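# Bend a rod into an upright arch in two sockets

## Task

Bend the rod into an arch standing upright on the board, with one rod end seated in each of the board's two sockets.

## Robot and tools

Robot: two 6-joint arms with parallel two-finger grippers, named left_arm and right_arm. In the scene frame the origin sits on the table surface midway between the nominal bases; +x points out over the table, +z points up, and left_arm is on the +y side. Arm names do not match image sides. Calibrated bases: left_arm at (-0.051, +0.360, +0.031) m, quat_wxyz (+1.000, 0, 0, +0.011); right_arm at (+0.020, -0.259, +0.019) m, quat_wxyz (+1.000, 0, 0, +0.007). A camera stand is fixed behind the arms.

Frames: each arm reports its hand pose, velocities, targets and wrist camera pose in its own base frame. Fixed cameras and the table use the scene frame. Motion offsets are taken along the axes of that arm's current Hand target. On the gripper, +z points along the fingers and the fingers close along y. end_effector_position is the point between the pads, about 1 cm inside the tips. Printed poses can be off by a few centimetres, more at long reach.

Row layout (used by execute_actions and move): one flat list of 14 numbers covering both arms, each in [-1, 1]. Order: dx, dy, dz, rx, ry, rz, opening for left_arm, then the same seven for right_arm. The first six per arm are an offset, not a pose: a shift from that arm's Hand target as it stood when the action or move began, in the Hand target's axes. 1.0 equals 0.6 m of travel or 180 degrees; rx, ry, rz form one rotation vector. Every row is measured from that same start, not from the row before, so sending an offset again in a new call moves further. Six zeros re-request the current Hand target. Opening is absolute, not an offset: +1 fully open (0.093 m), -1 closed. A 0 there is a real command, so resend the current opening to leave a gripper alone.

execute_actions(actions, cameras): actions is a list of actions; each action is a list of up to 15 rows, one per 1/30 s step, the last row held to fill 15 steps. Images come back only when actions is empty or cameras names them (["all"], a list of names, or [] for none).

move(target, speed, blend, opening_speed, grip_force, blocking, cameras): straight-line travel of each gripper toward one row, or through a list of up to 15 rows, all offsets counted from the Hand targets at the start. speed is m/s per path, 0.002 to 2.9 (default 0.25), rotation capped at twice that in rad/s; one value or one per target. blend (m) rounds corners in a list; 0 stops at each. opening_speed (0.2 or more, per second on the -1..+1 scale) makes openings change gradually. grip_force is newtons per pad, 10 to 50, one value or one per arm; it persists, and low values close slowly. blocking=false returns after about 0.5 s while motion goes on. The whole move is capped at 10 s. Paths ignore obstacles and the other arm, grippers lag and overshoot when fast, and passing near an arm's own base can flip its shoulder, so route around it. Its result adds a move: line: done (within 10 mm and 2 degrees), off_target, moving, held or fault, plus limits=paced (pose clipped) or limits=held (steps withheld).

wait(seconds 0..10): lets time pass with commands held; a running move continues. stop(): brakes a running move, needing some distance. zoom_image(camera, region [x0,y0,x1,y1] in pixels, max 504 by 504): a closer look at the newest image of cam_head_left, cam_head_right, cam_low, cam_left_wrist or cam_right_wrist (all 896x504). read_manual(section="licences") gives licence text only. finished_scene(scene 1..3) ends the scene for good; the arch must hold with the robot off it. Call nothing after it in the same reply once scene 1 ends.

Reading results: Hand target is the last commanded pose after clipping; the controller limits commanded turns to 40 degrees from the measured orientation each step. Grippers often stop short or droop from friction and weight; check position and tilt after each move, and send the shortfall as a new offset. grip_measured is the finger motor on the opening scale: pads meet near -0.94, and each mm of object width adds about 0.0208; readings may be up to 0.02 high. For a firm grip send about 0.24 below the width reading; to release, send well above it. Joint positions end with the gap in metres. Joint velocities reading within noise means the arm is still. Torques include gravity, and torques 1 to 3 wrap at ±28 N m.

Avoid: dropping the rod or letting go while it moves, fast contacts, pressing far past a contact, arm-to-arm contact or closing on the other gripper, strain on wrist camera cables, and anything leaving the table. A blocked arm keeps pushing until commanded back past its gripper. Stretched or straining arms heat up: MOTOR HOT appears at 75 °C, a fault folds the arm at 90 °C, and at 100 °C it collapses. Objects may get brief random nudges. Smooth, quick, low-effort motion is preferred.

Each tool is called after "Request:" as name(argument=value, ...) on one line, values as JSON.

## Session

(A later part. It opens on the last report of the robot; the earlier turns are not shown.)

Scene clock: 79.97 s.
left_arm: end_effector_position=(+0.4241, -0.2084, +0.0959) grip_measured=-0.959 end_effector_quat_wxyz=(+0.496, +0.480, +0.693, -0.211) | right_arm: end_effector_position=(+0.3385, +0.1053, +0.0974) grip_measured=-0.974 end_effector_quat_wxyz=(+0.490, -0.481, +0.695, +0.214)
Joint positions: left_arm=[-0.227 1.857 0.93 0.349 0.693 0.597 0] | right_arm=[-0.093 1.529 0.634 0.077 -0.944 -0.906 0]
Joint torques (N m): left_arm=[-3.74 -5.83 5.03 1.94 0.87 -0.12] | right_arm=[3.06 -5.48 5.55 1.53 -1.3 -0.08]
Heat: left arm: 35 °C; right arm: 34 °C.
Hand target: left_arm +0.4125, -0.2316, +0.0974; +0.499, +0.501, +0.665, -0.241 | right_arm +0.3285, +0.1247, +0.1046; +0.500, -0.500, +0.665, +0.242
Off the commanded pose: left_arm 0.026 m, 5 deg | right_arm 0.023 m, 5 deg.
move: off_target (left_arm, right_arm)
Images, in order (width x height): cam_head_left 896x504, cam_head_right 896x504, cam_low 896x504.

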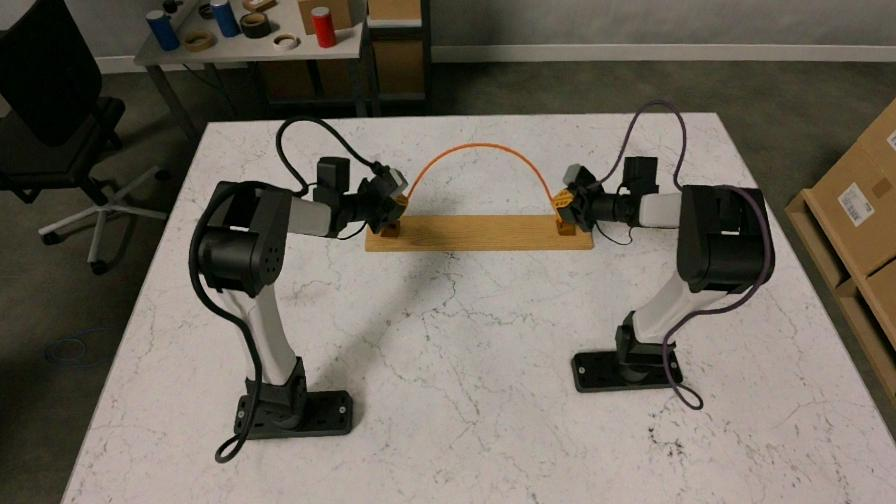

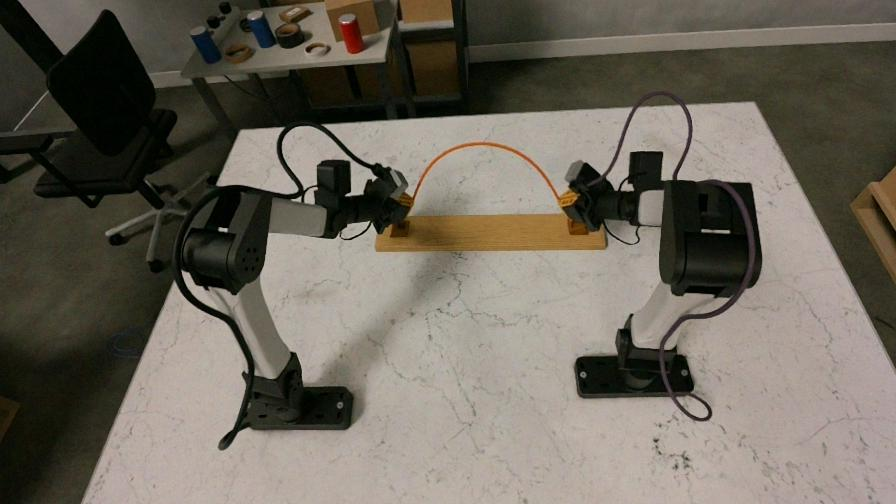

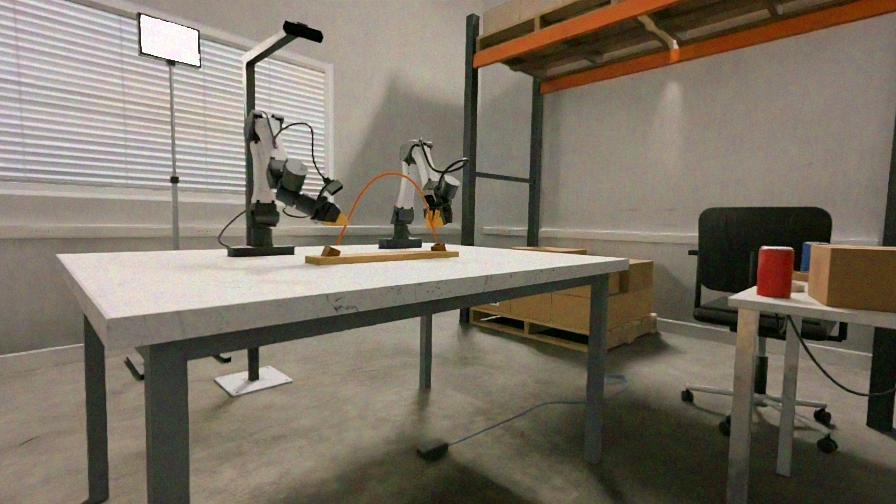

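Request:
move(target=[[0,0,0,0,0,0,-1,0.007,-0.002,-0.016,0,0,0,-1],[0.015,0,0,0,0,0,-1,0.017,-0.002,-0.016,0,0,0,-1]], speed=0.06, cameras=["cam_head_left","cam_head_right","cam_low"])

Request:
zoom_image(camera="cam_low", region=[420, 215, 460, 255])

Request:
zoom_image(camera="cam_low", region=[315, 225, 355, 265])

Request:
zoom_image(camera="cam_head_right", region=[385, 195, 425, 240])

Request:
zoom_image(camera="cam_head_left", region=[545, 195, 585, 240])

Scene clock: 92.83 s.
left_arm: end_effector_position=(+0.4228, -0.2081, +0.0864) grip_measured=-0.959 end_effector_quat_wxyz=(+0.493, +0.479, +0.695, -0.212) | right_arm: end_effector_position=(+0.3386, +0.0978, +0.0971) grip_measured=-0.974 end_effector_quat_wxyz=(+0.495, -0.487, +0.690, +0.204)
Joint positions: left_arm=[-0.227 1.877 0.916 0.377 0.693 0.597 0] | right_arm=[-0.12 1.529 0.634 0.064 -0.955 -0.954 0]
Joint torques (N m): left_arm=[-2.71 -5.94 4.82 1.93 0.93 -0.01] | right_arm=[1.36 -4.52 5.38 1.35 -1.55 -0.2]
Heat: left arm: 36 °C; right arm: 34 °C.
Hand target: left_arm +0.4125, -0.2277, +0.0894; +0.499, +0.501, +0.665, -0.241 | right_arm +0.3255, +0.1121, +0.0993; +0.500, -0.500, +0.665, +0.242
Off the commanded pose: left_arm 0.022 m, 5 deg | right_arm 0.020 m, 5 deg.
move: off_target (left_arm, right_arm)
Images, in order (width x height): cam_head_left 896x504, cam_head_right 896x504, cam_low 896x504.

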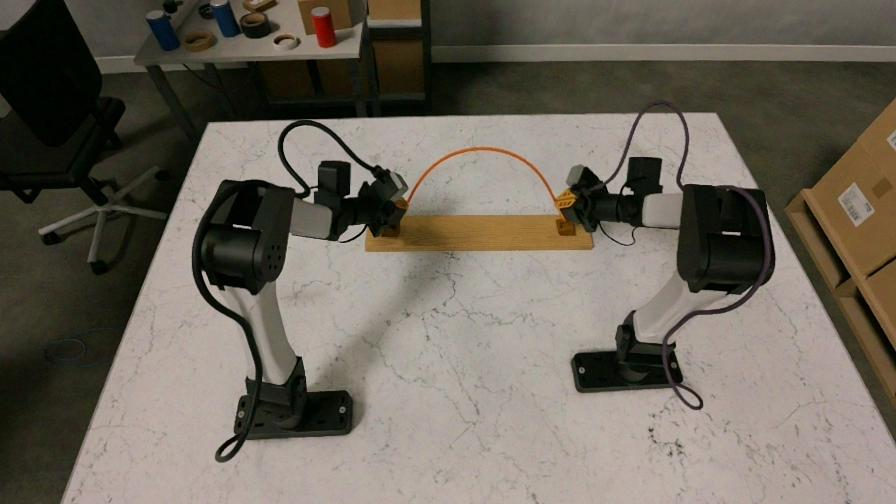

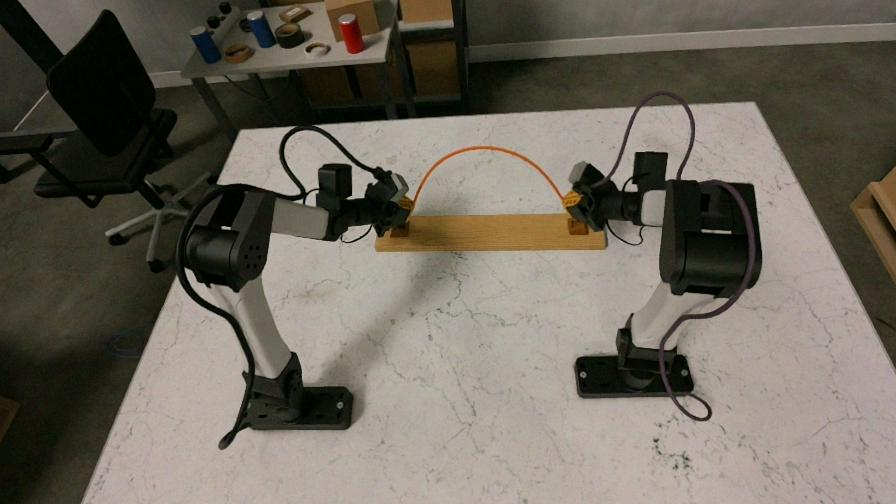

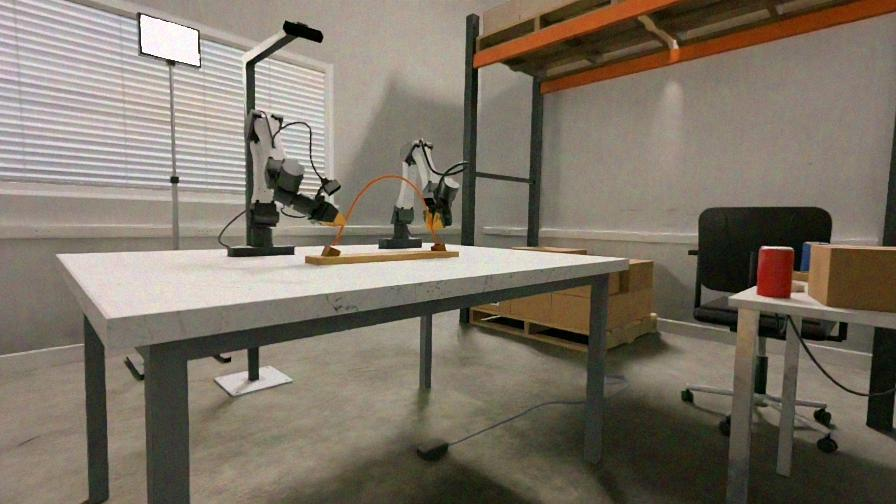

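Scaled by 12.600.

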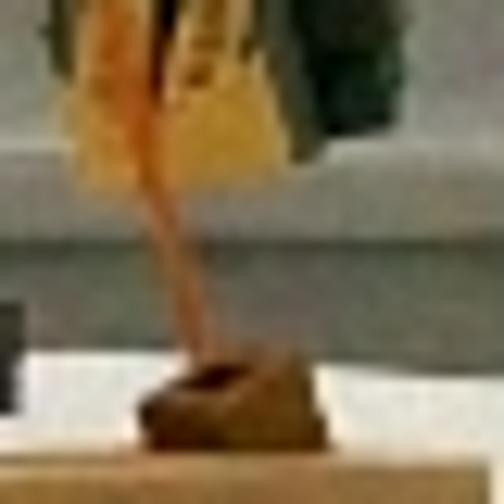

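Scaled by 12.600.

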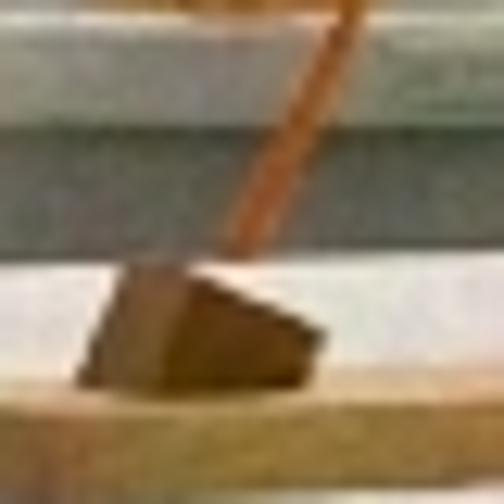

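Scaled by 11.200.

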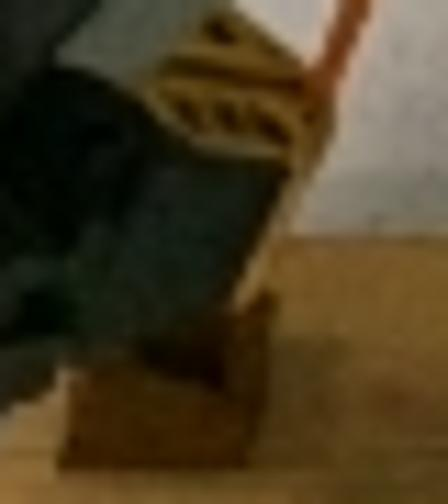

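Scaled by 11.200.

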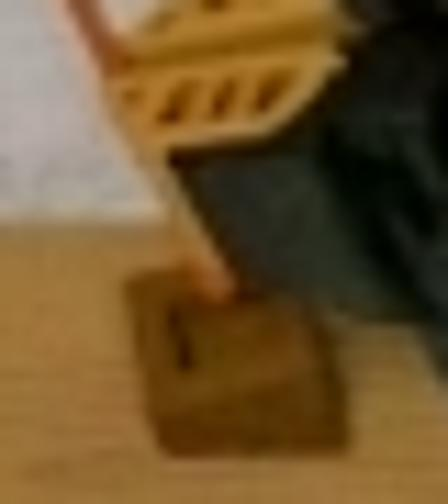

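Request:
move(target=[[0.0056,0.005,-0.011,0,0,0,-1,0.024,0,0,0,0,0,-1],[0.043,0.005,-0.011,0,0,0,-1,0.048,0,0,0,0,0,-1]], speed=0.06, cameras=["cam_head_left","cam_head_right","cam_low"])

Request:
zoom_image(camera="cam_low", region=[420, 215, 460, 255])

Request:
zoom_image(camera="cam_low", region=[315, 225, 355, 265])

Request:
zoom_image(camera="cam_head_right", region=[385, 195, 425, 240])

Request:
zoom_image(camera="cam_head_left", region=[545, 195, 585, 240])

Scene clock: 97.43 s.
left_arm: end_effector_position=(+0.4219, -0.1972, +0.0699) grip_measured=-0.959 end_effector_quat_wxyz=(+0.496, +0.484, +0.689, -0.214) | right_arm: end_effector_position=(+0.3356, +0.0923, +0.0792) grip_measured=-0.974 end_effector_quat_wxyz=(+0.501, -0.496, +0.674, +0.218)
Joint positions: left_arm=[-0.193 1.92 0.885 0.441 0.734 0.629 0] | right_arm=[-0.157 1.612 0.615 0.114 -1.023 -1.029 0]
Joint torques (N m): left_arm=[-1.22 -5.76 4.41 1.86 0.93 0.03] | right_arm=[0.69 -3.71 4.26 1.33 -1.16 -0.16]
Heat: left arm: 36 °C; right arm: 34 °C.
Hand target: left_arm +0.4124, -0.2102, +0.0691; +0.499, +0.501, +0.665, -0.241 | right_arm +0.3254, +0.0999, +0.0731; +0.500, -0.500, +0.665, +0.242
Off the commanded pose: left_arm 0.016 m, 5 deg | right_arm 0.014 m, 3 deg.
move: off_target (left_arm, right_arm)
Images, in order (width x height): cam_head_left 896x504, cam_head_right 896x504, cam_low 896x504.

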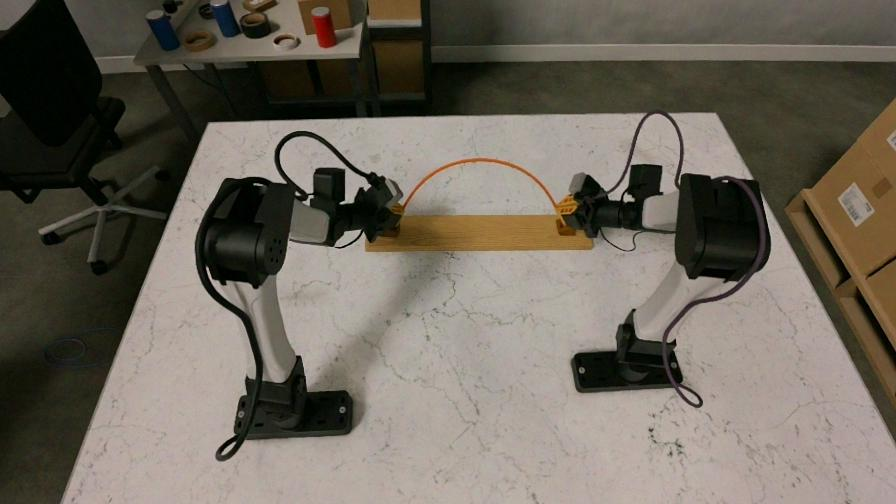

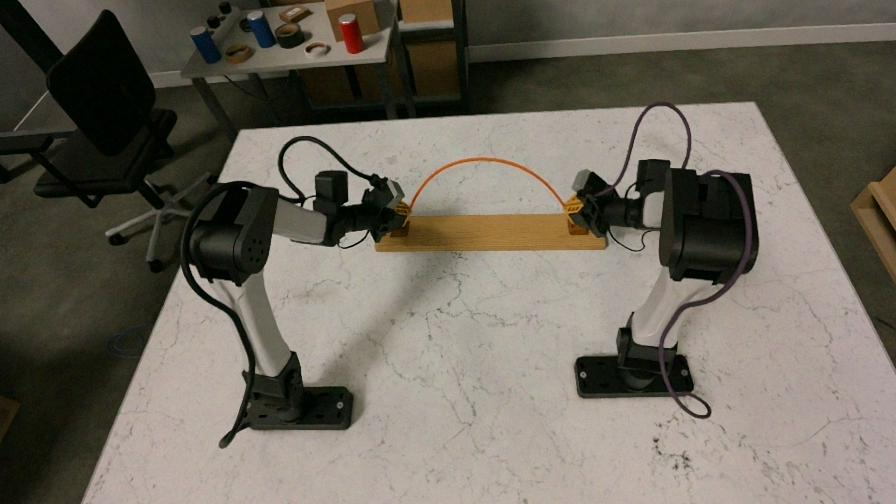

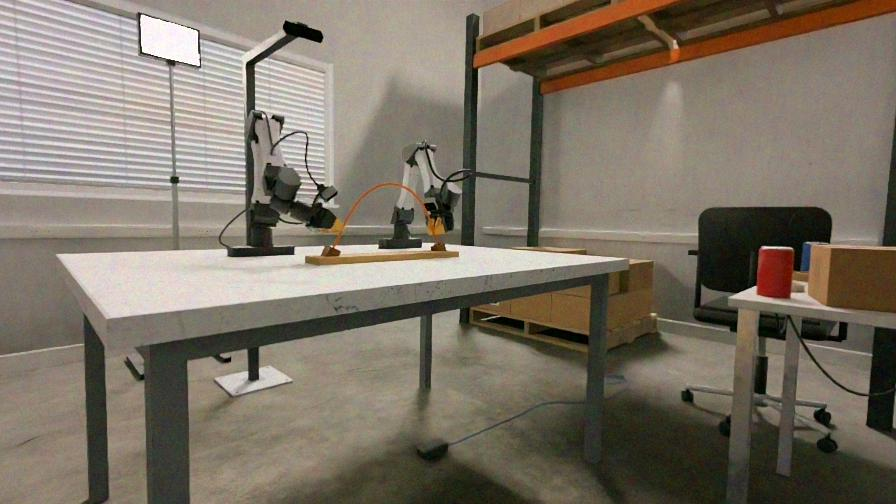

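Scaled by 12.600.

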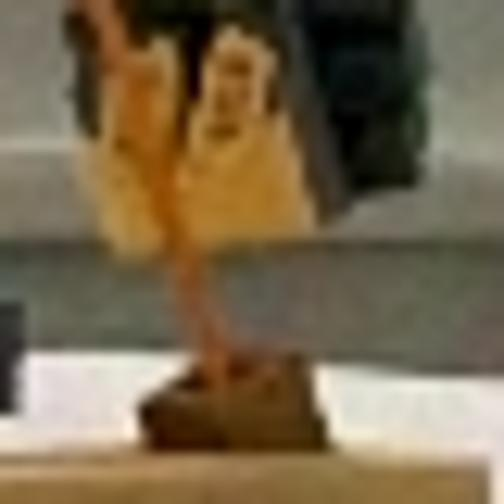

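Scaled by 12.600.

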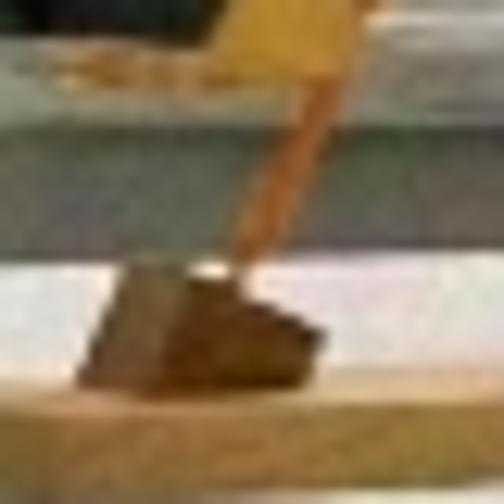

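Scaled by 11.200.

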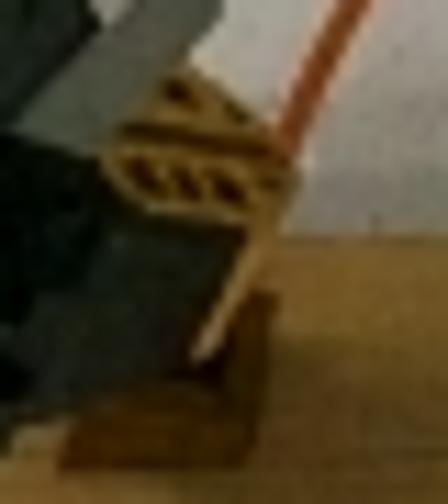

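Scaled by 11.200.

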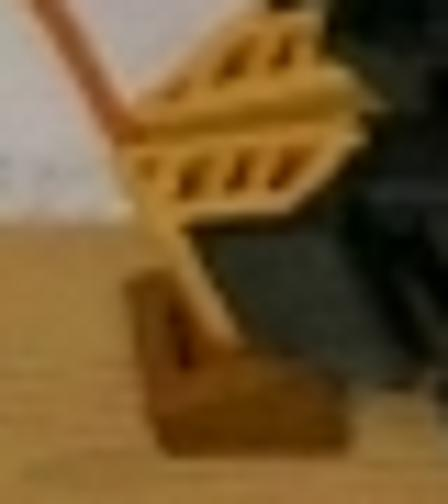

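Request:
move(target=[0.022,0,0,0,0,0,-1,0.022,0,0,0,0,0,-1], speed=0.06, cameras=["cam_head_left","cam_head_right","cam_low"])

Request:
zoom_image(camera="cam_low", region=[300, 200, 470, 270])

Request:
zoom_image(camera="cam_head_right", region=[385, 195, 425, 240])

Request:
zoom_image(camera="cam_head_left", region=[545, 195, 585, 240])

Scene clock: 100.97 s.
left_arm: end_effector_position=(+0.4220, -0.1974, +0.0684) grip_measured=-0.959 end_effector_quat_wxyz=(+0.510, +0.491, +0.671, -0.222) | right_arm: end_effector_position=(+0.3349, +0.0923, +0.0775) grip_measured=-0.974 end_effector_quat_wxyz=(+0.518, -0.505, +0.652, +0.227)
Joint positions: left_arm=[-0.181 1.947 0.874 0.508 0.777 0.639 0] | right_arm=[-0.174 1.651 0.61 0.16 -1.084 -1.066 0]
Joint torques (N m): left_arm=[-0.88 -5.27 3.85 1.65 0.62 0.04] | right_arm=[0.23 -3.19 3.93 1.1 -0.6 -0.15]
Heat: left arm: 36 °C; right arm: 34 °C.
Hand target: left_arm +0.4123, -0.2046, +0.0571; +0.499, +0.501, +0.665, -0.241 | right_arm +0.3254, +0.0943, +0.0613; +0.500, -0.500, +0.665, +0.242
Off the commanded pose: left_arm 0.016 m, 3 deg | right_arm 0.019 m, 3 deg.
move: off_target (left_arm, right_arm)
Images, in order (width x height): cam_head_left 896x504, cam_head_right 896x504, cam_low 896x504.

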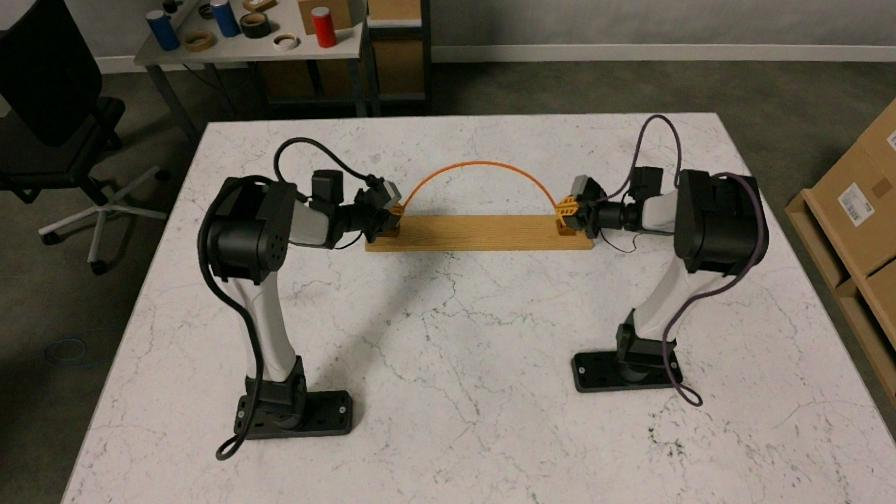

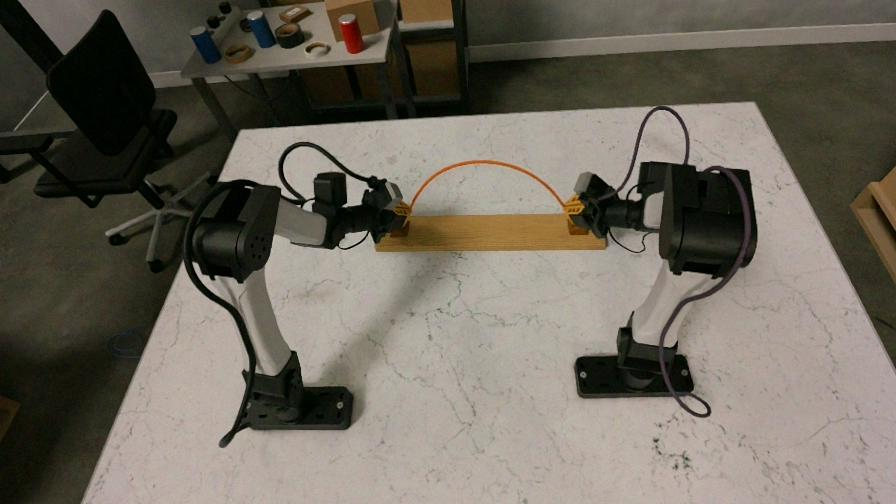

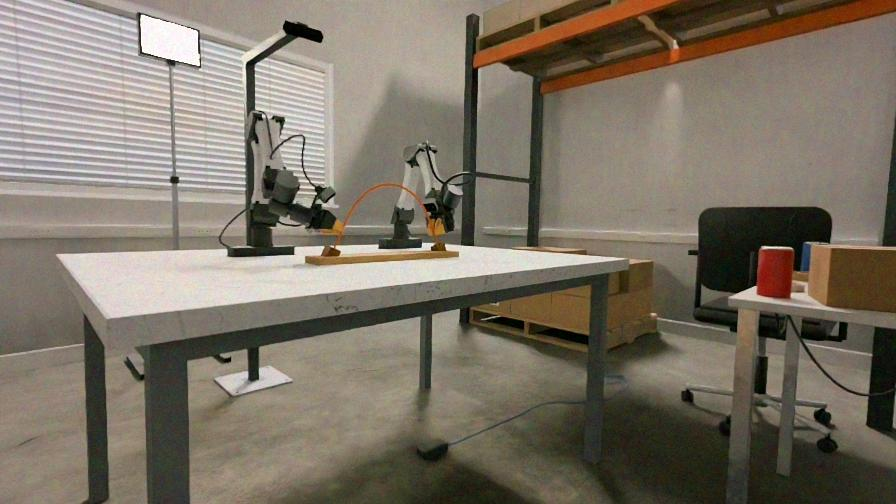

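Scaled by 2.965.

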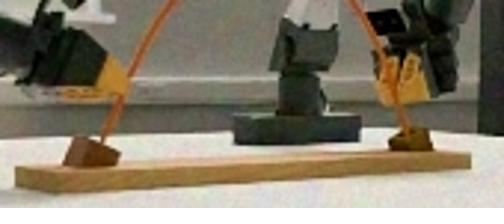

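Scaled by 11.200.

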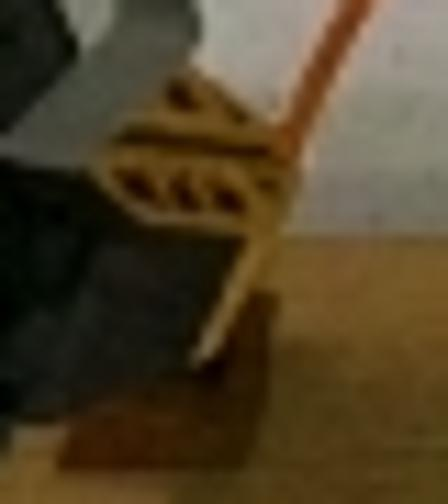

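Scaled by 11.200.

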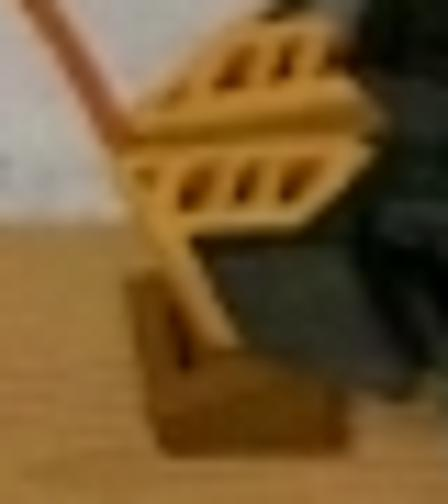

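Request:
move(target=[[-0.007,0.011,-0.005,0,0,0,-1,-0.015,-0.010,-0.003,0,0,0,-1],[-0.007,0.011,-0.005,0,0,0,-0.1,-0.015,-0.010,-0.003,0,0,0,-0.1]], opening_speed=0.7, cameras=["all"])

Request:
zoom_image(camera="cam_low", region=[300, 170, 470, 270])

Scene clock: 107.50 s.
left_arm: end_effector_position=(+0.4164, -0.1965, +0.0649) grip_measured=-0.103 end_effector_quat_wxyz=(+0.499, +0.493, +0.673, -0.237) | right_arm: end_effector_position=(+0.3287, +0.0927, +0.0713) grip_measured=-0.102 end_effector_quat_wxyz=(+0.500, -0.496, +0.667, +0.241)
Joint positions: left_arm=[-0.174 1.947 0.874 0.474 0.807 0.648 0.04] | right_arm=[-0.174 1.651 0.61 0.103 -1.076 -1.067 0.04]
Joint torques (N m): left_arm=[-0.53 -5.7 5.94 1.53 0.42 0.05] | right_arm=[0.53 -4.6 7.04 1.15 -0.7 -0.08]
Heat: left arm: 36 °C; right arm: 34 °C.
Hand target: left_arm +0.4171, -0.2014, +0.0632; +0.499, +0.501, +0.665, -0.241 | right_arm +0.3301, +0.0944, +0.0712; +0.500, -0.500, +0.665, +0.242
Off the commanded pose: left_arm 0.005 m, 1 deg | right_arm 0.002 m, 1 deg.
move: done; target 2's new opening was sent with right_arm's hand 0.008 m and 3 deg from that target

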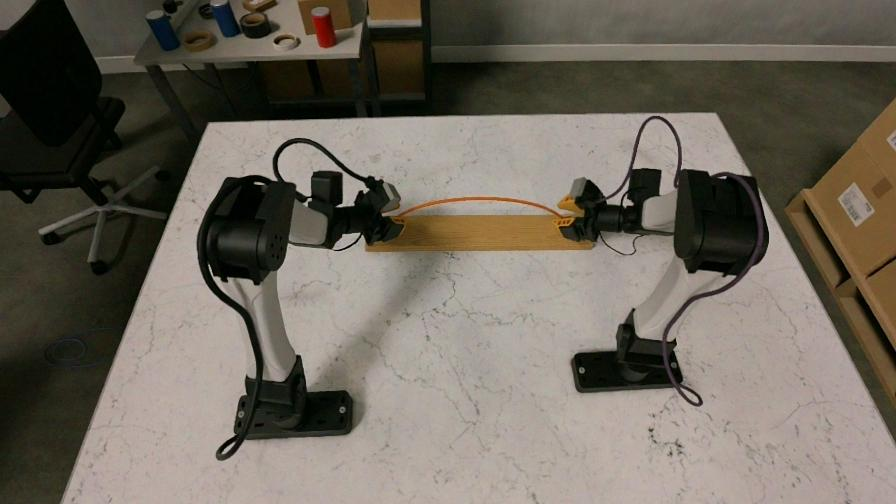

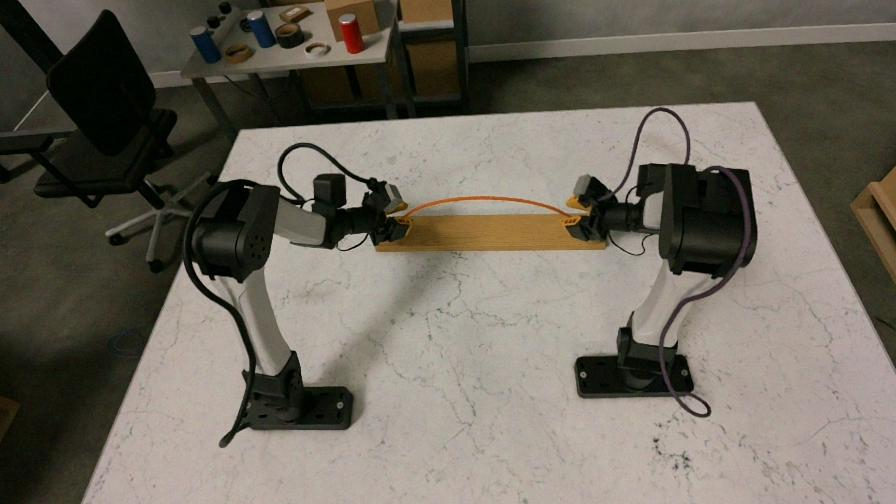

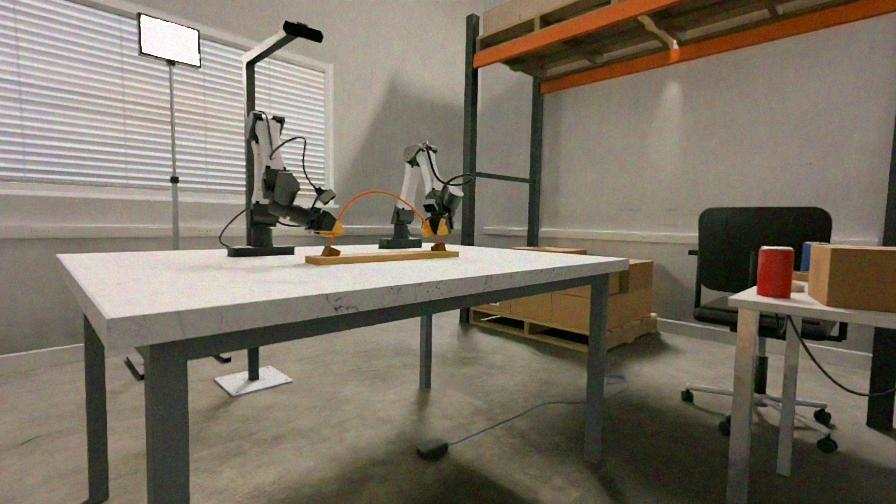

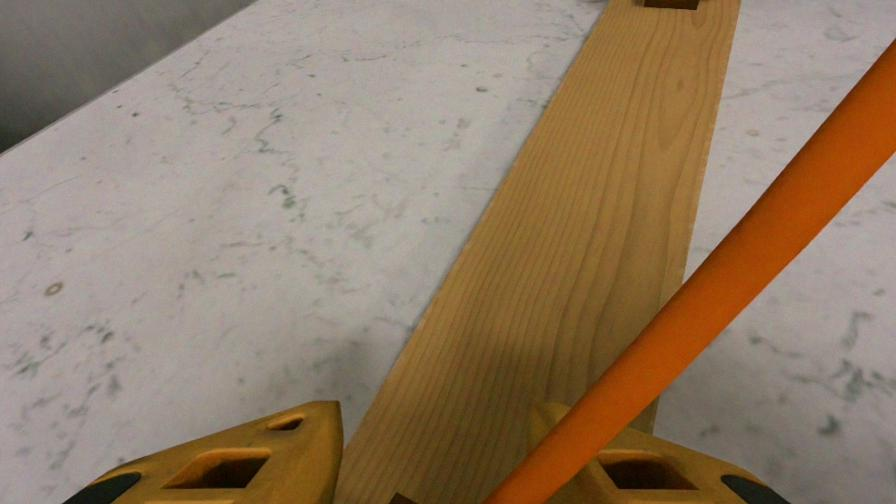

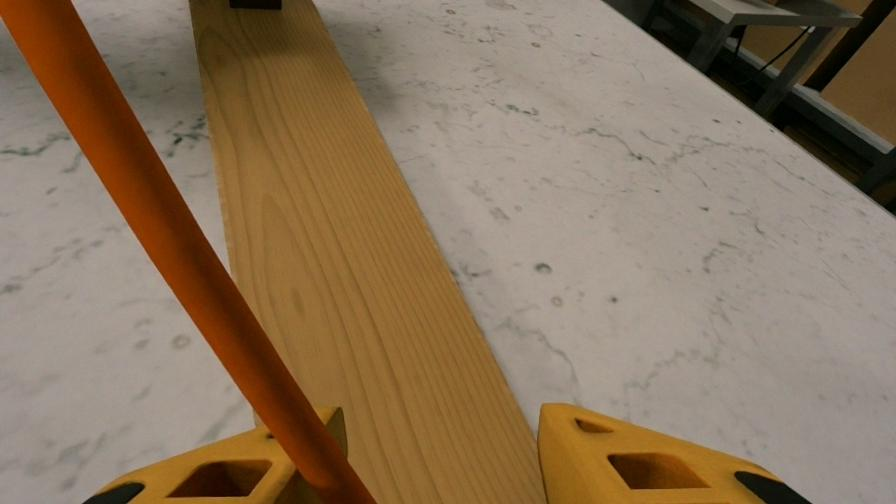

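Scaled by 2.965.

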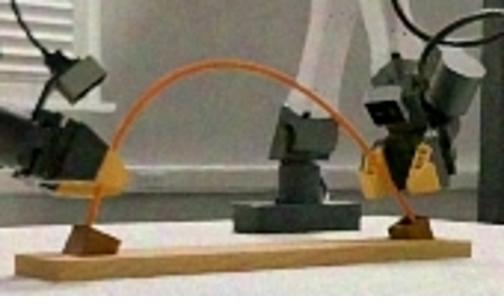

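Request:
zoom_image(camera="cam_low", region=[420, 215, 460, 255])

Request:
zoom_image(camera="cam_low", region=[315, 225, 355, 265])

Request:
zoom_image(camera="cam_head_right", region=[385, 190, 435, 240])

Request:
zoom_image(camera="cam_head_left", region=[540, 190, 590, 240])

Scaled by 12.600.

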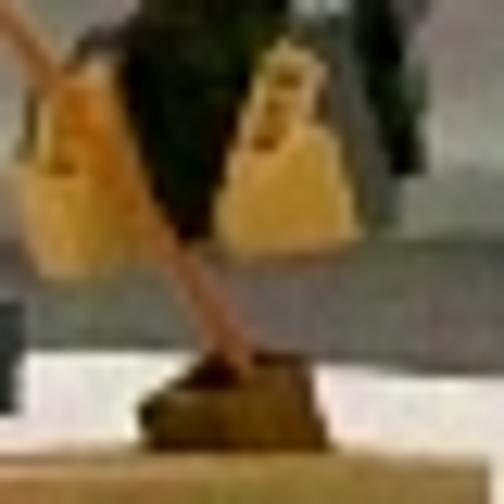

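Scaled by 12.600.

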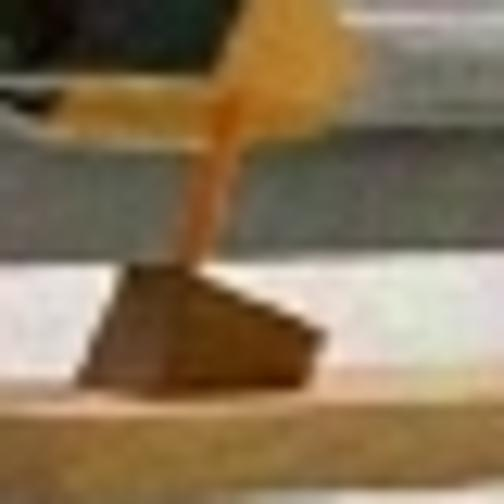

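Scaled by 10.080.

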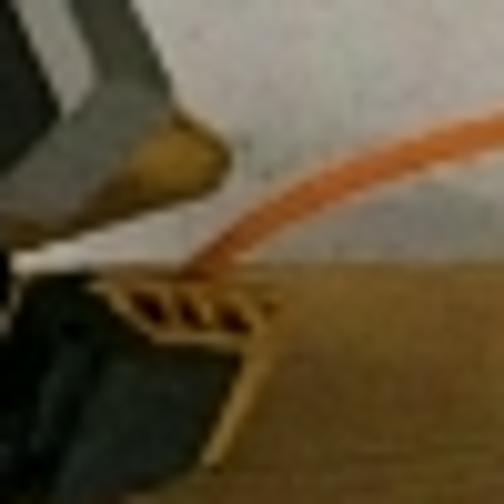

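Scaled by 10.080.

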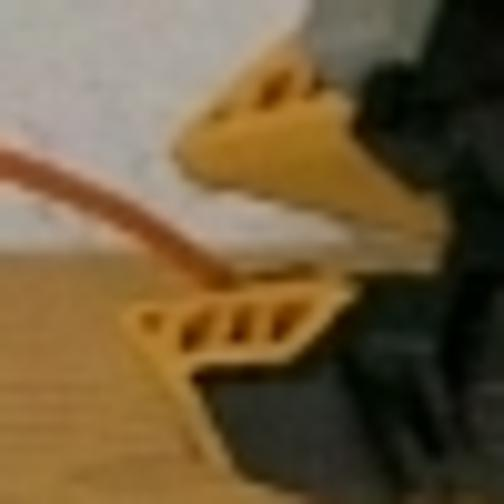

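Request:
move(target=[[0,0,-0.13,0,0,0,0,0,0,-0.13,0,0,0,0],[-0.15,0,-0.2,0,0,0,0,-0.15,0,-0.2,0,0,0,0]], speed=0.15, blend=0.02, cameras=["all"])

Request:
zoom_image(camera="cam_low", region=[300, 170, 470, 270])

Request:
zoom_image(camera="cam_head_left", region=[350, 140, 610, 260])

Scene clock: 119.40 s.
left_arm: end_effector_position=(+0.3647, -0.1387, +0.1749) grip_measured=-0.003 end_effector_quat_wxyz=(+0.482, +0.487, +0.684, -0.250) | right_arm: end_effector_position=(+0.2748, +0.0370, +0.1868) grip_measured=-0.002 end_effector_quat_wxyz=(+0.486, -0.497, +0.674, +0.252)
Joint positions: left_arm=[-0.007 1.505 0.937 -0.204 0.94 0.806 0.045] | right_arm=[-0.456 1.426 1.002 -1.143 -1.158 -1.725 0.045]
Joint torques (N m): left_arm=[-0.18 -6.37 7.84 1.34 0.53 0.12] | right_arm=[-0.58 -4.37 10.07 0.19 -1.09 -0.13]
Heat: left arm: 37 °C; right arm: 35 °C.
Hand target: left_arm +0.3665, -0.1414, +0.1910; +0.499, +0.501, +0.665, -0.241 | right_arm +0.2795, +0.0338, +0.1988; +0.500, -0.500, +0.665, +0.242
Off the commanded pose: left_arm 0.016 m, 4 deg | right_arm 0.013 m, 2 deg.
move: off_target (left_arm, right_arm)

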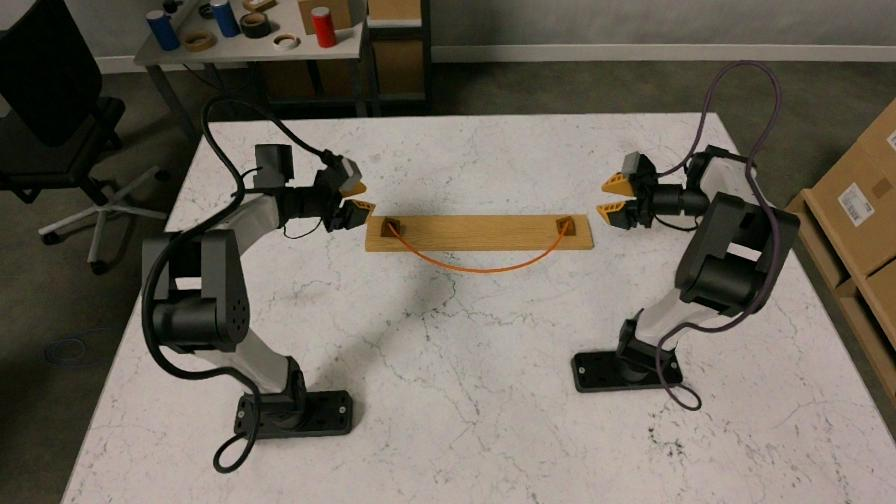

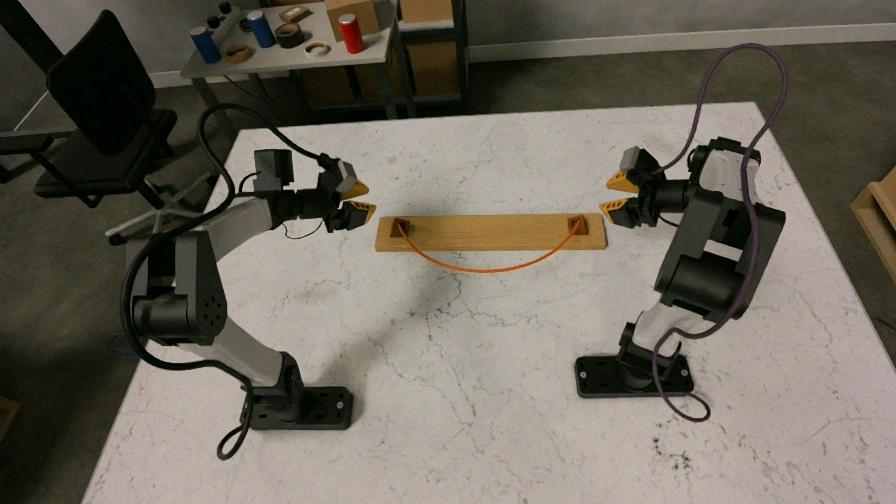

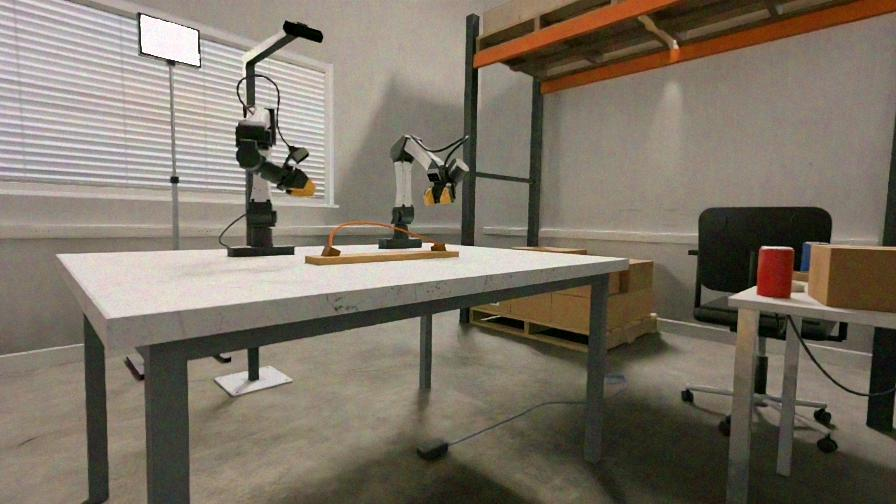

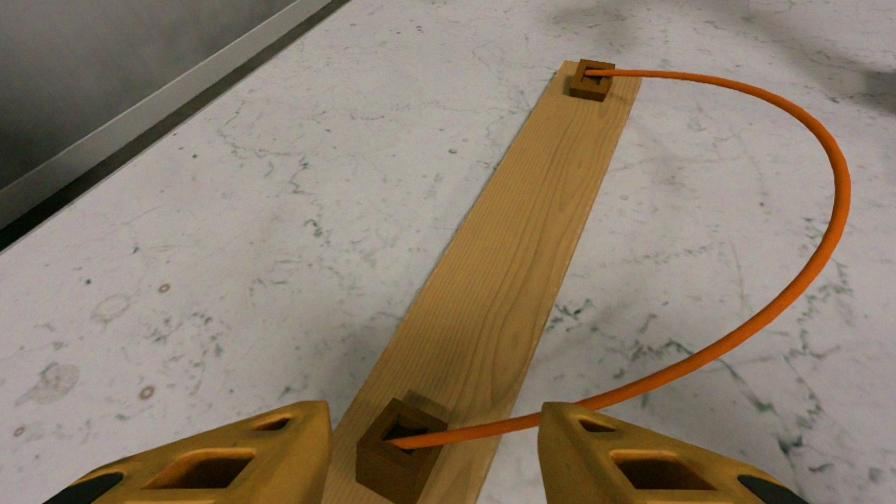

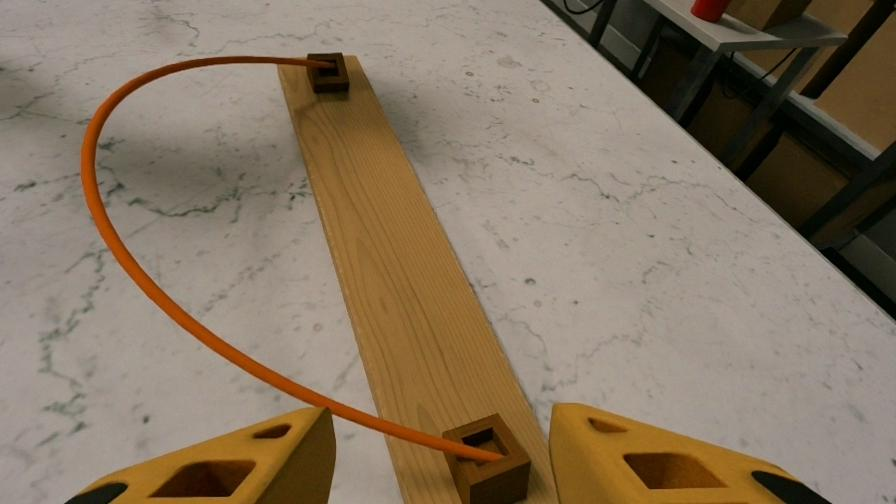

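Scaled by 2.965.

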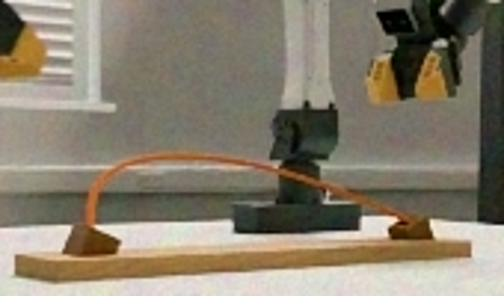

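Scaled by 1.938.

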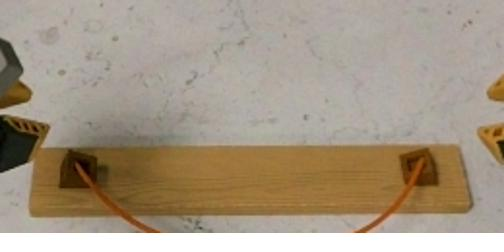

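Request:
move(target=[0,0,-0.1,0,0,0,0,-0.172,0.277,0.234,0,0.327,-0.153,0], cameras=["cam_head_left","cam_low","cam_left_wrist","cam_right_wrist"])

Scene clock: 132.13 s.
left_arm: end_effector_position=(+0.3395, -0.0928, +0.1951) grip_measured=-0.003 end_effector_quat_wxyz=(+0.477, +0.488, +0.685, -0.255) | right_arm: end_effector_position=(+0.1863, +0.2518, +0.2027) grip_measured=-0.002 end_effector_quat_wxyz=(-0.147, +0.694, -0.688, +0.152)
Joint positions: left_arm=[0.162 1.445 1.012 -0.562 1.054 1.058 0.045] | right_arm=[1.138 1.563 1.528 -1.353 0.386 -0.477 0.045]
Joint torques (N m): left_arm=[0.85 -6.34 8.08 1 0.73 0.12] | right_arm=[0.49 -4.22 10.4 0.64 0.19 0.06]
Heat: left arm: 37 °C; right arm: 36 °C.
Hand target: left_arm +0.3412, -0.0921, +0.2142; +0.499, +0.501, +0.665, -0.241 | right_arm +0.1883, +0.2565, +0.2089; -0.153, +0.691, -0.690, +0.153
Off the commanded pose: left_arm 0.019 m, 4 deg | right_arm 0.008 m, 1 deg.
move: off_target (left_arm)
Images, in order (width x height): cam_head_left 896x504, cam_low 896x504, cam_left_wrist 896x504, cam_right_wrist 896x504.

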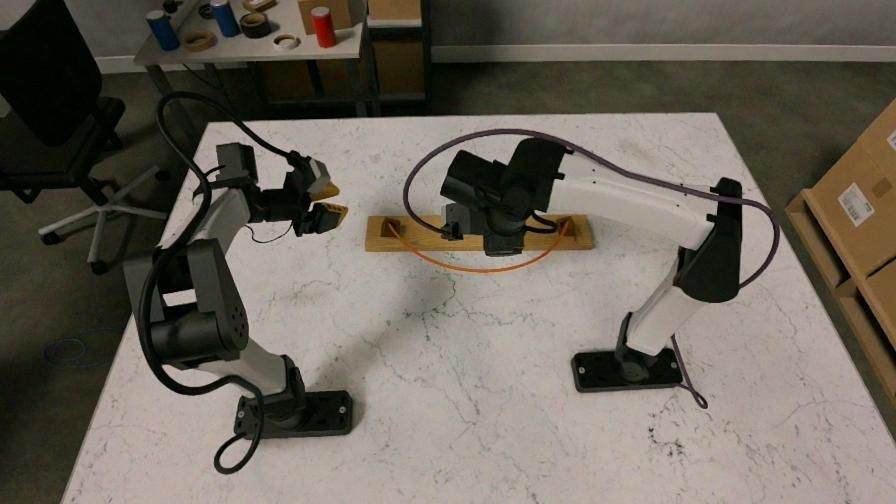

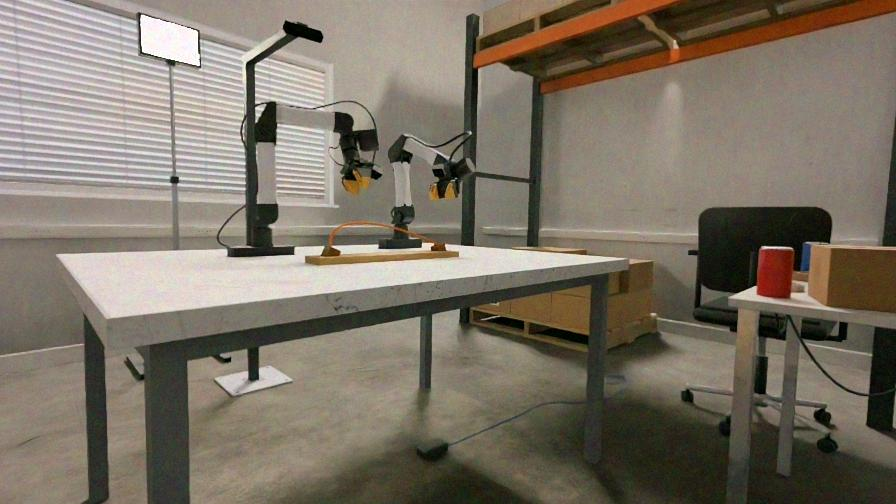

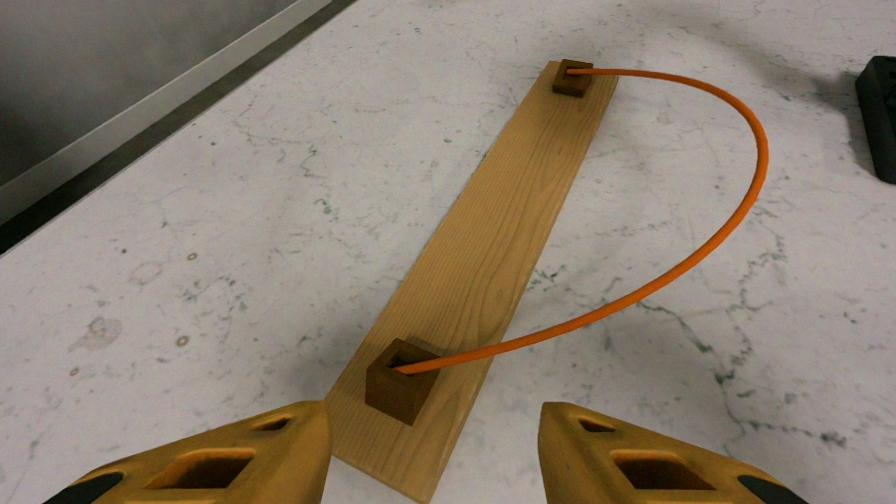

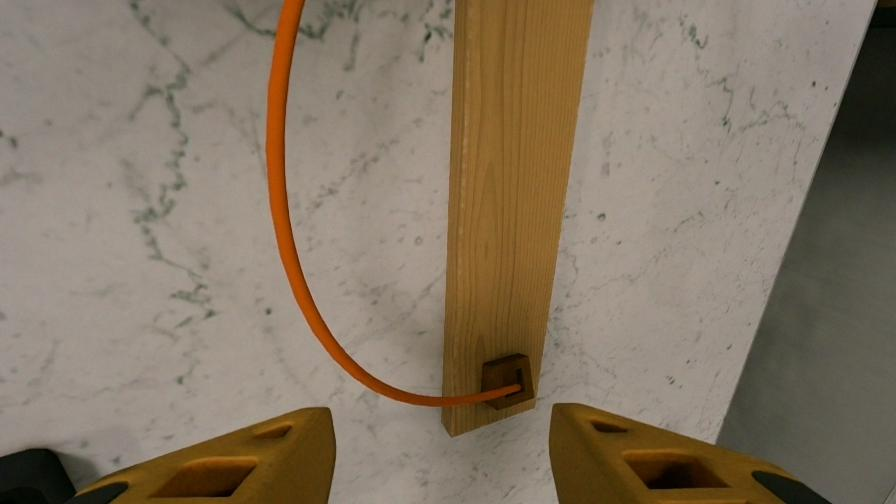

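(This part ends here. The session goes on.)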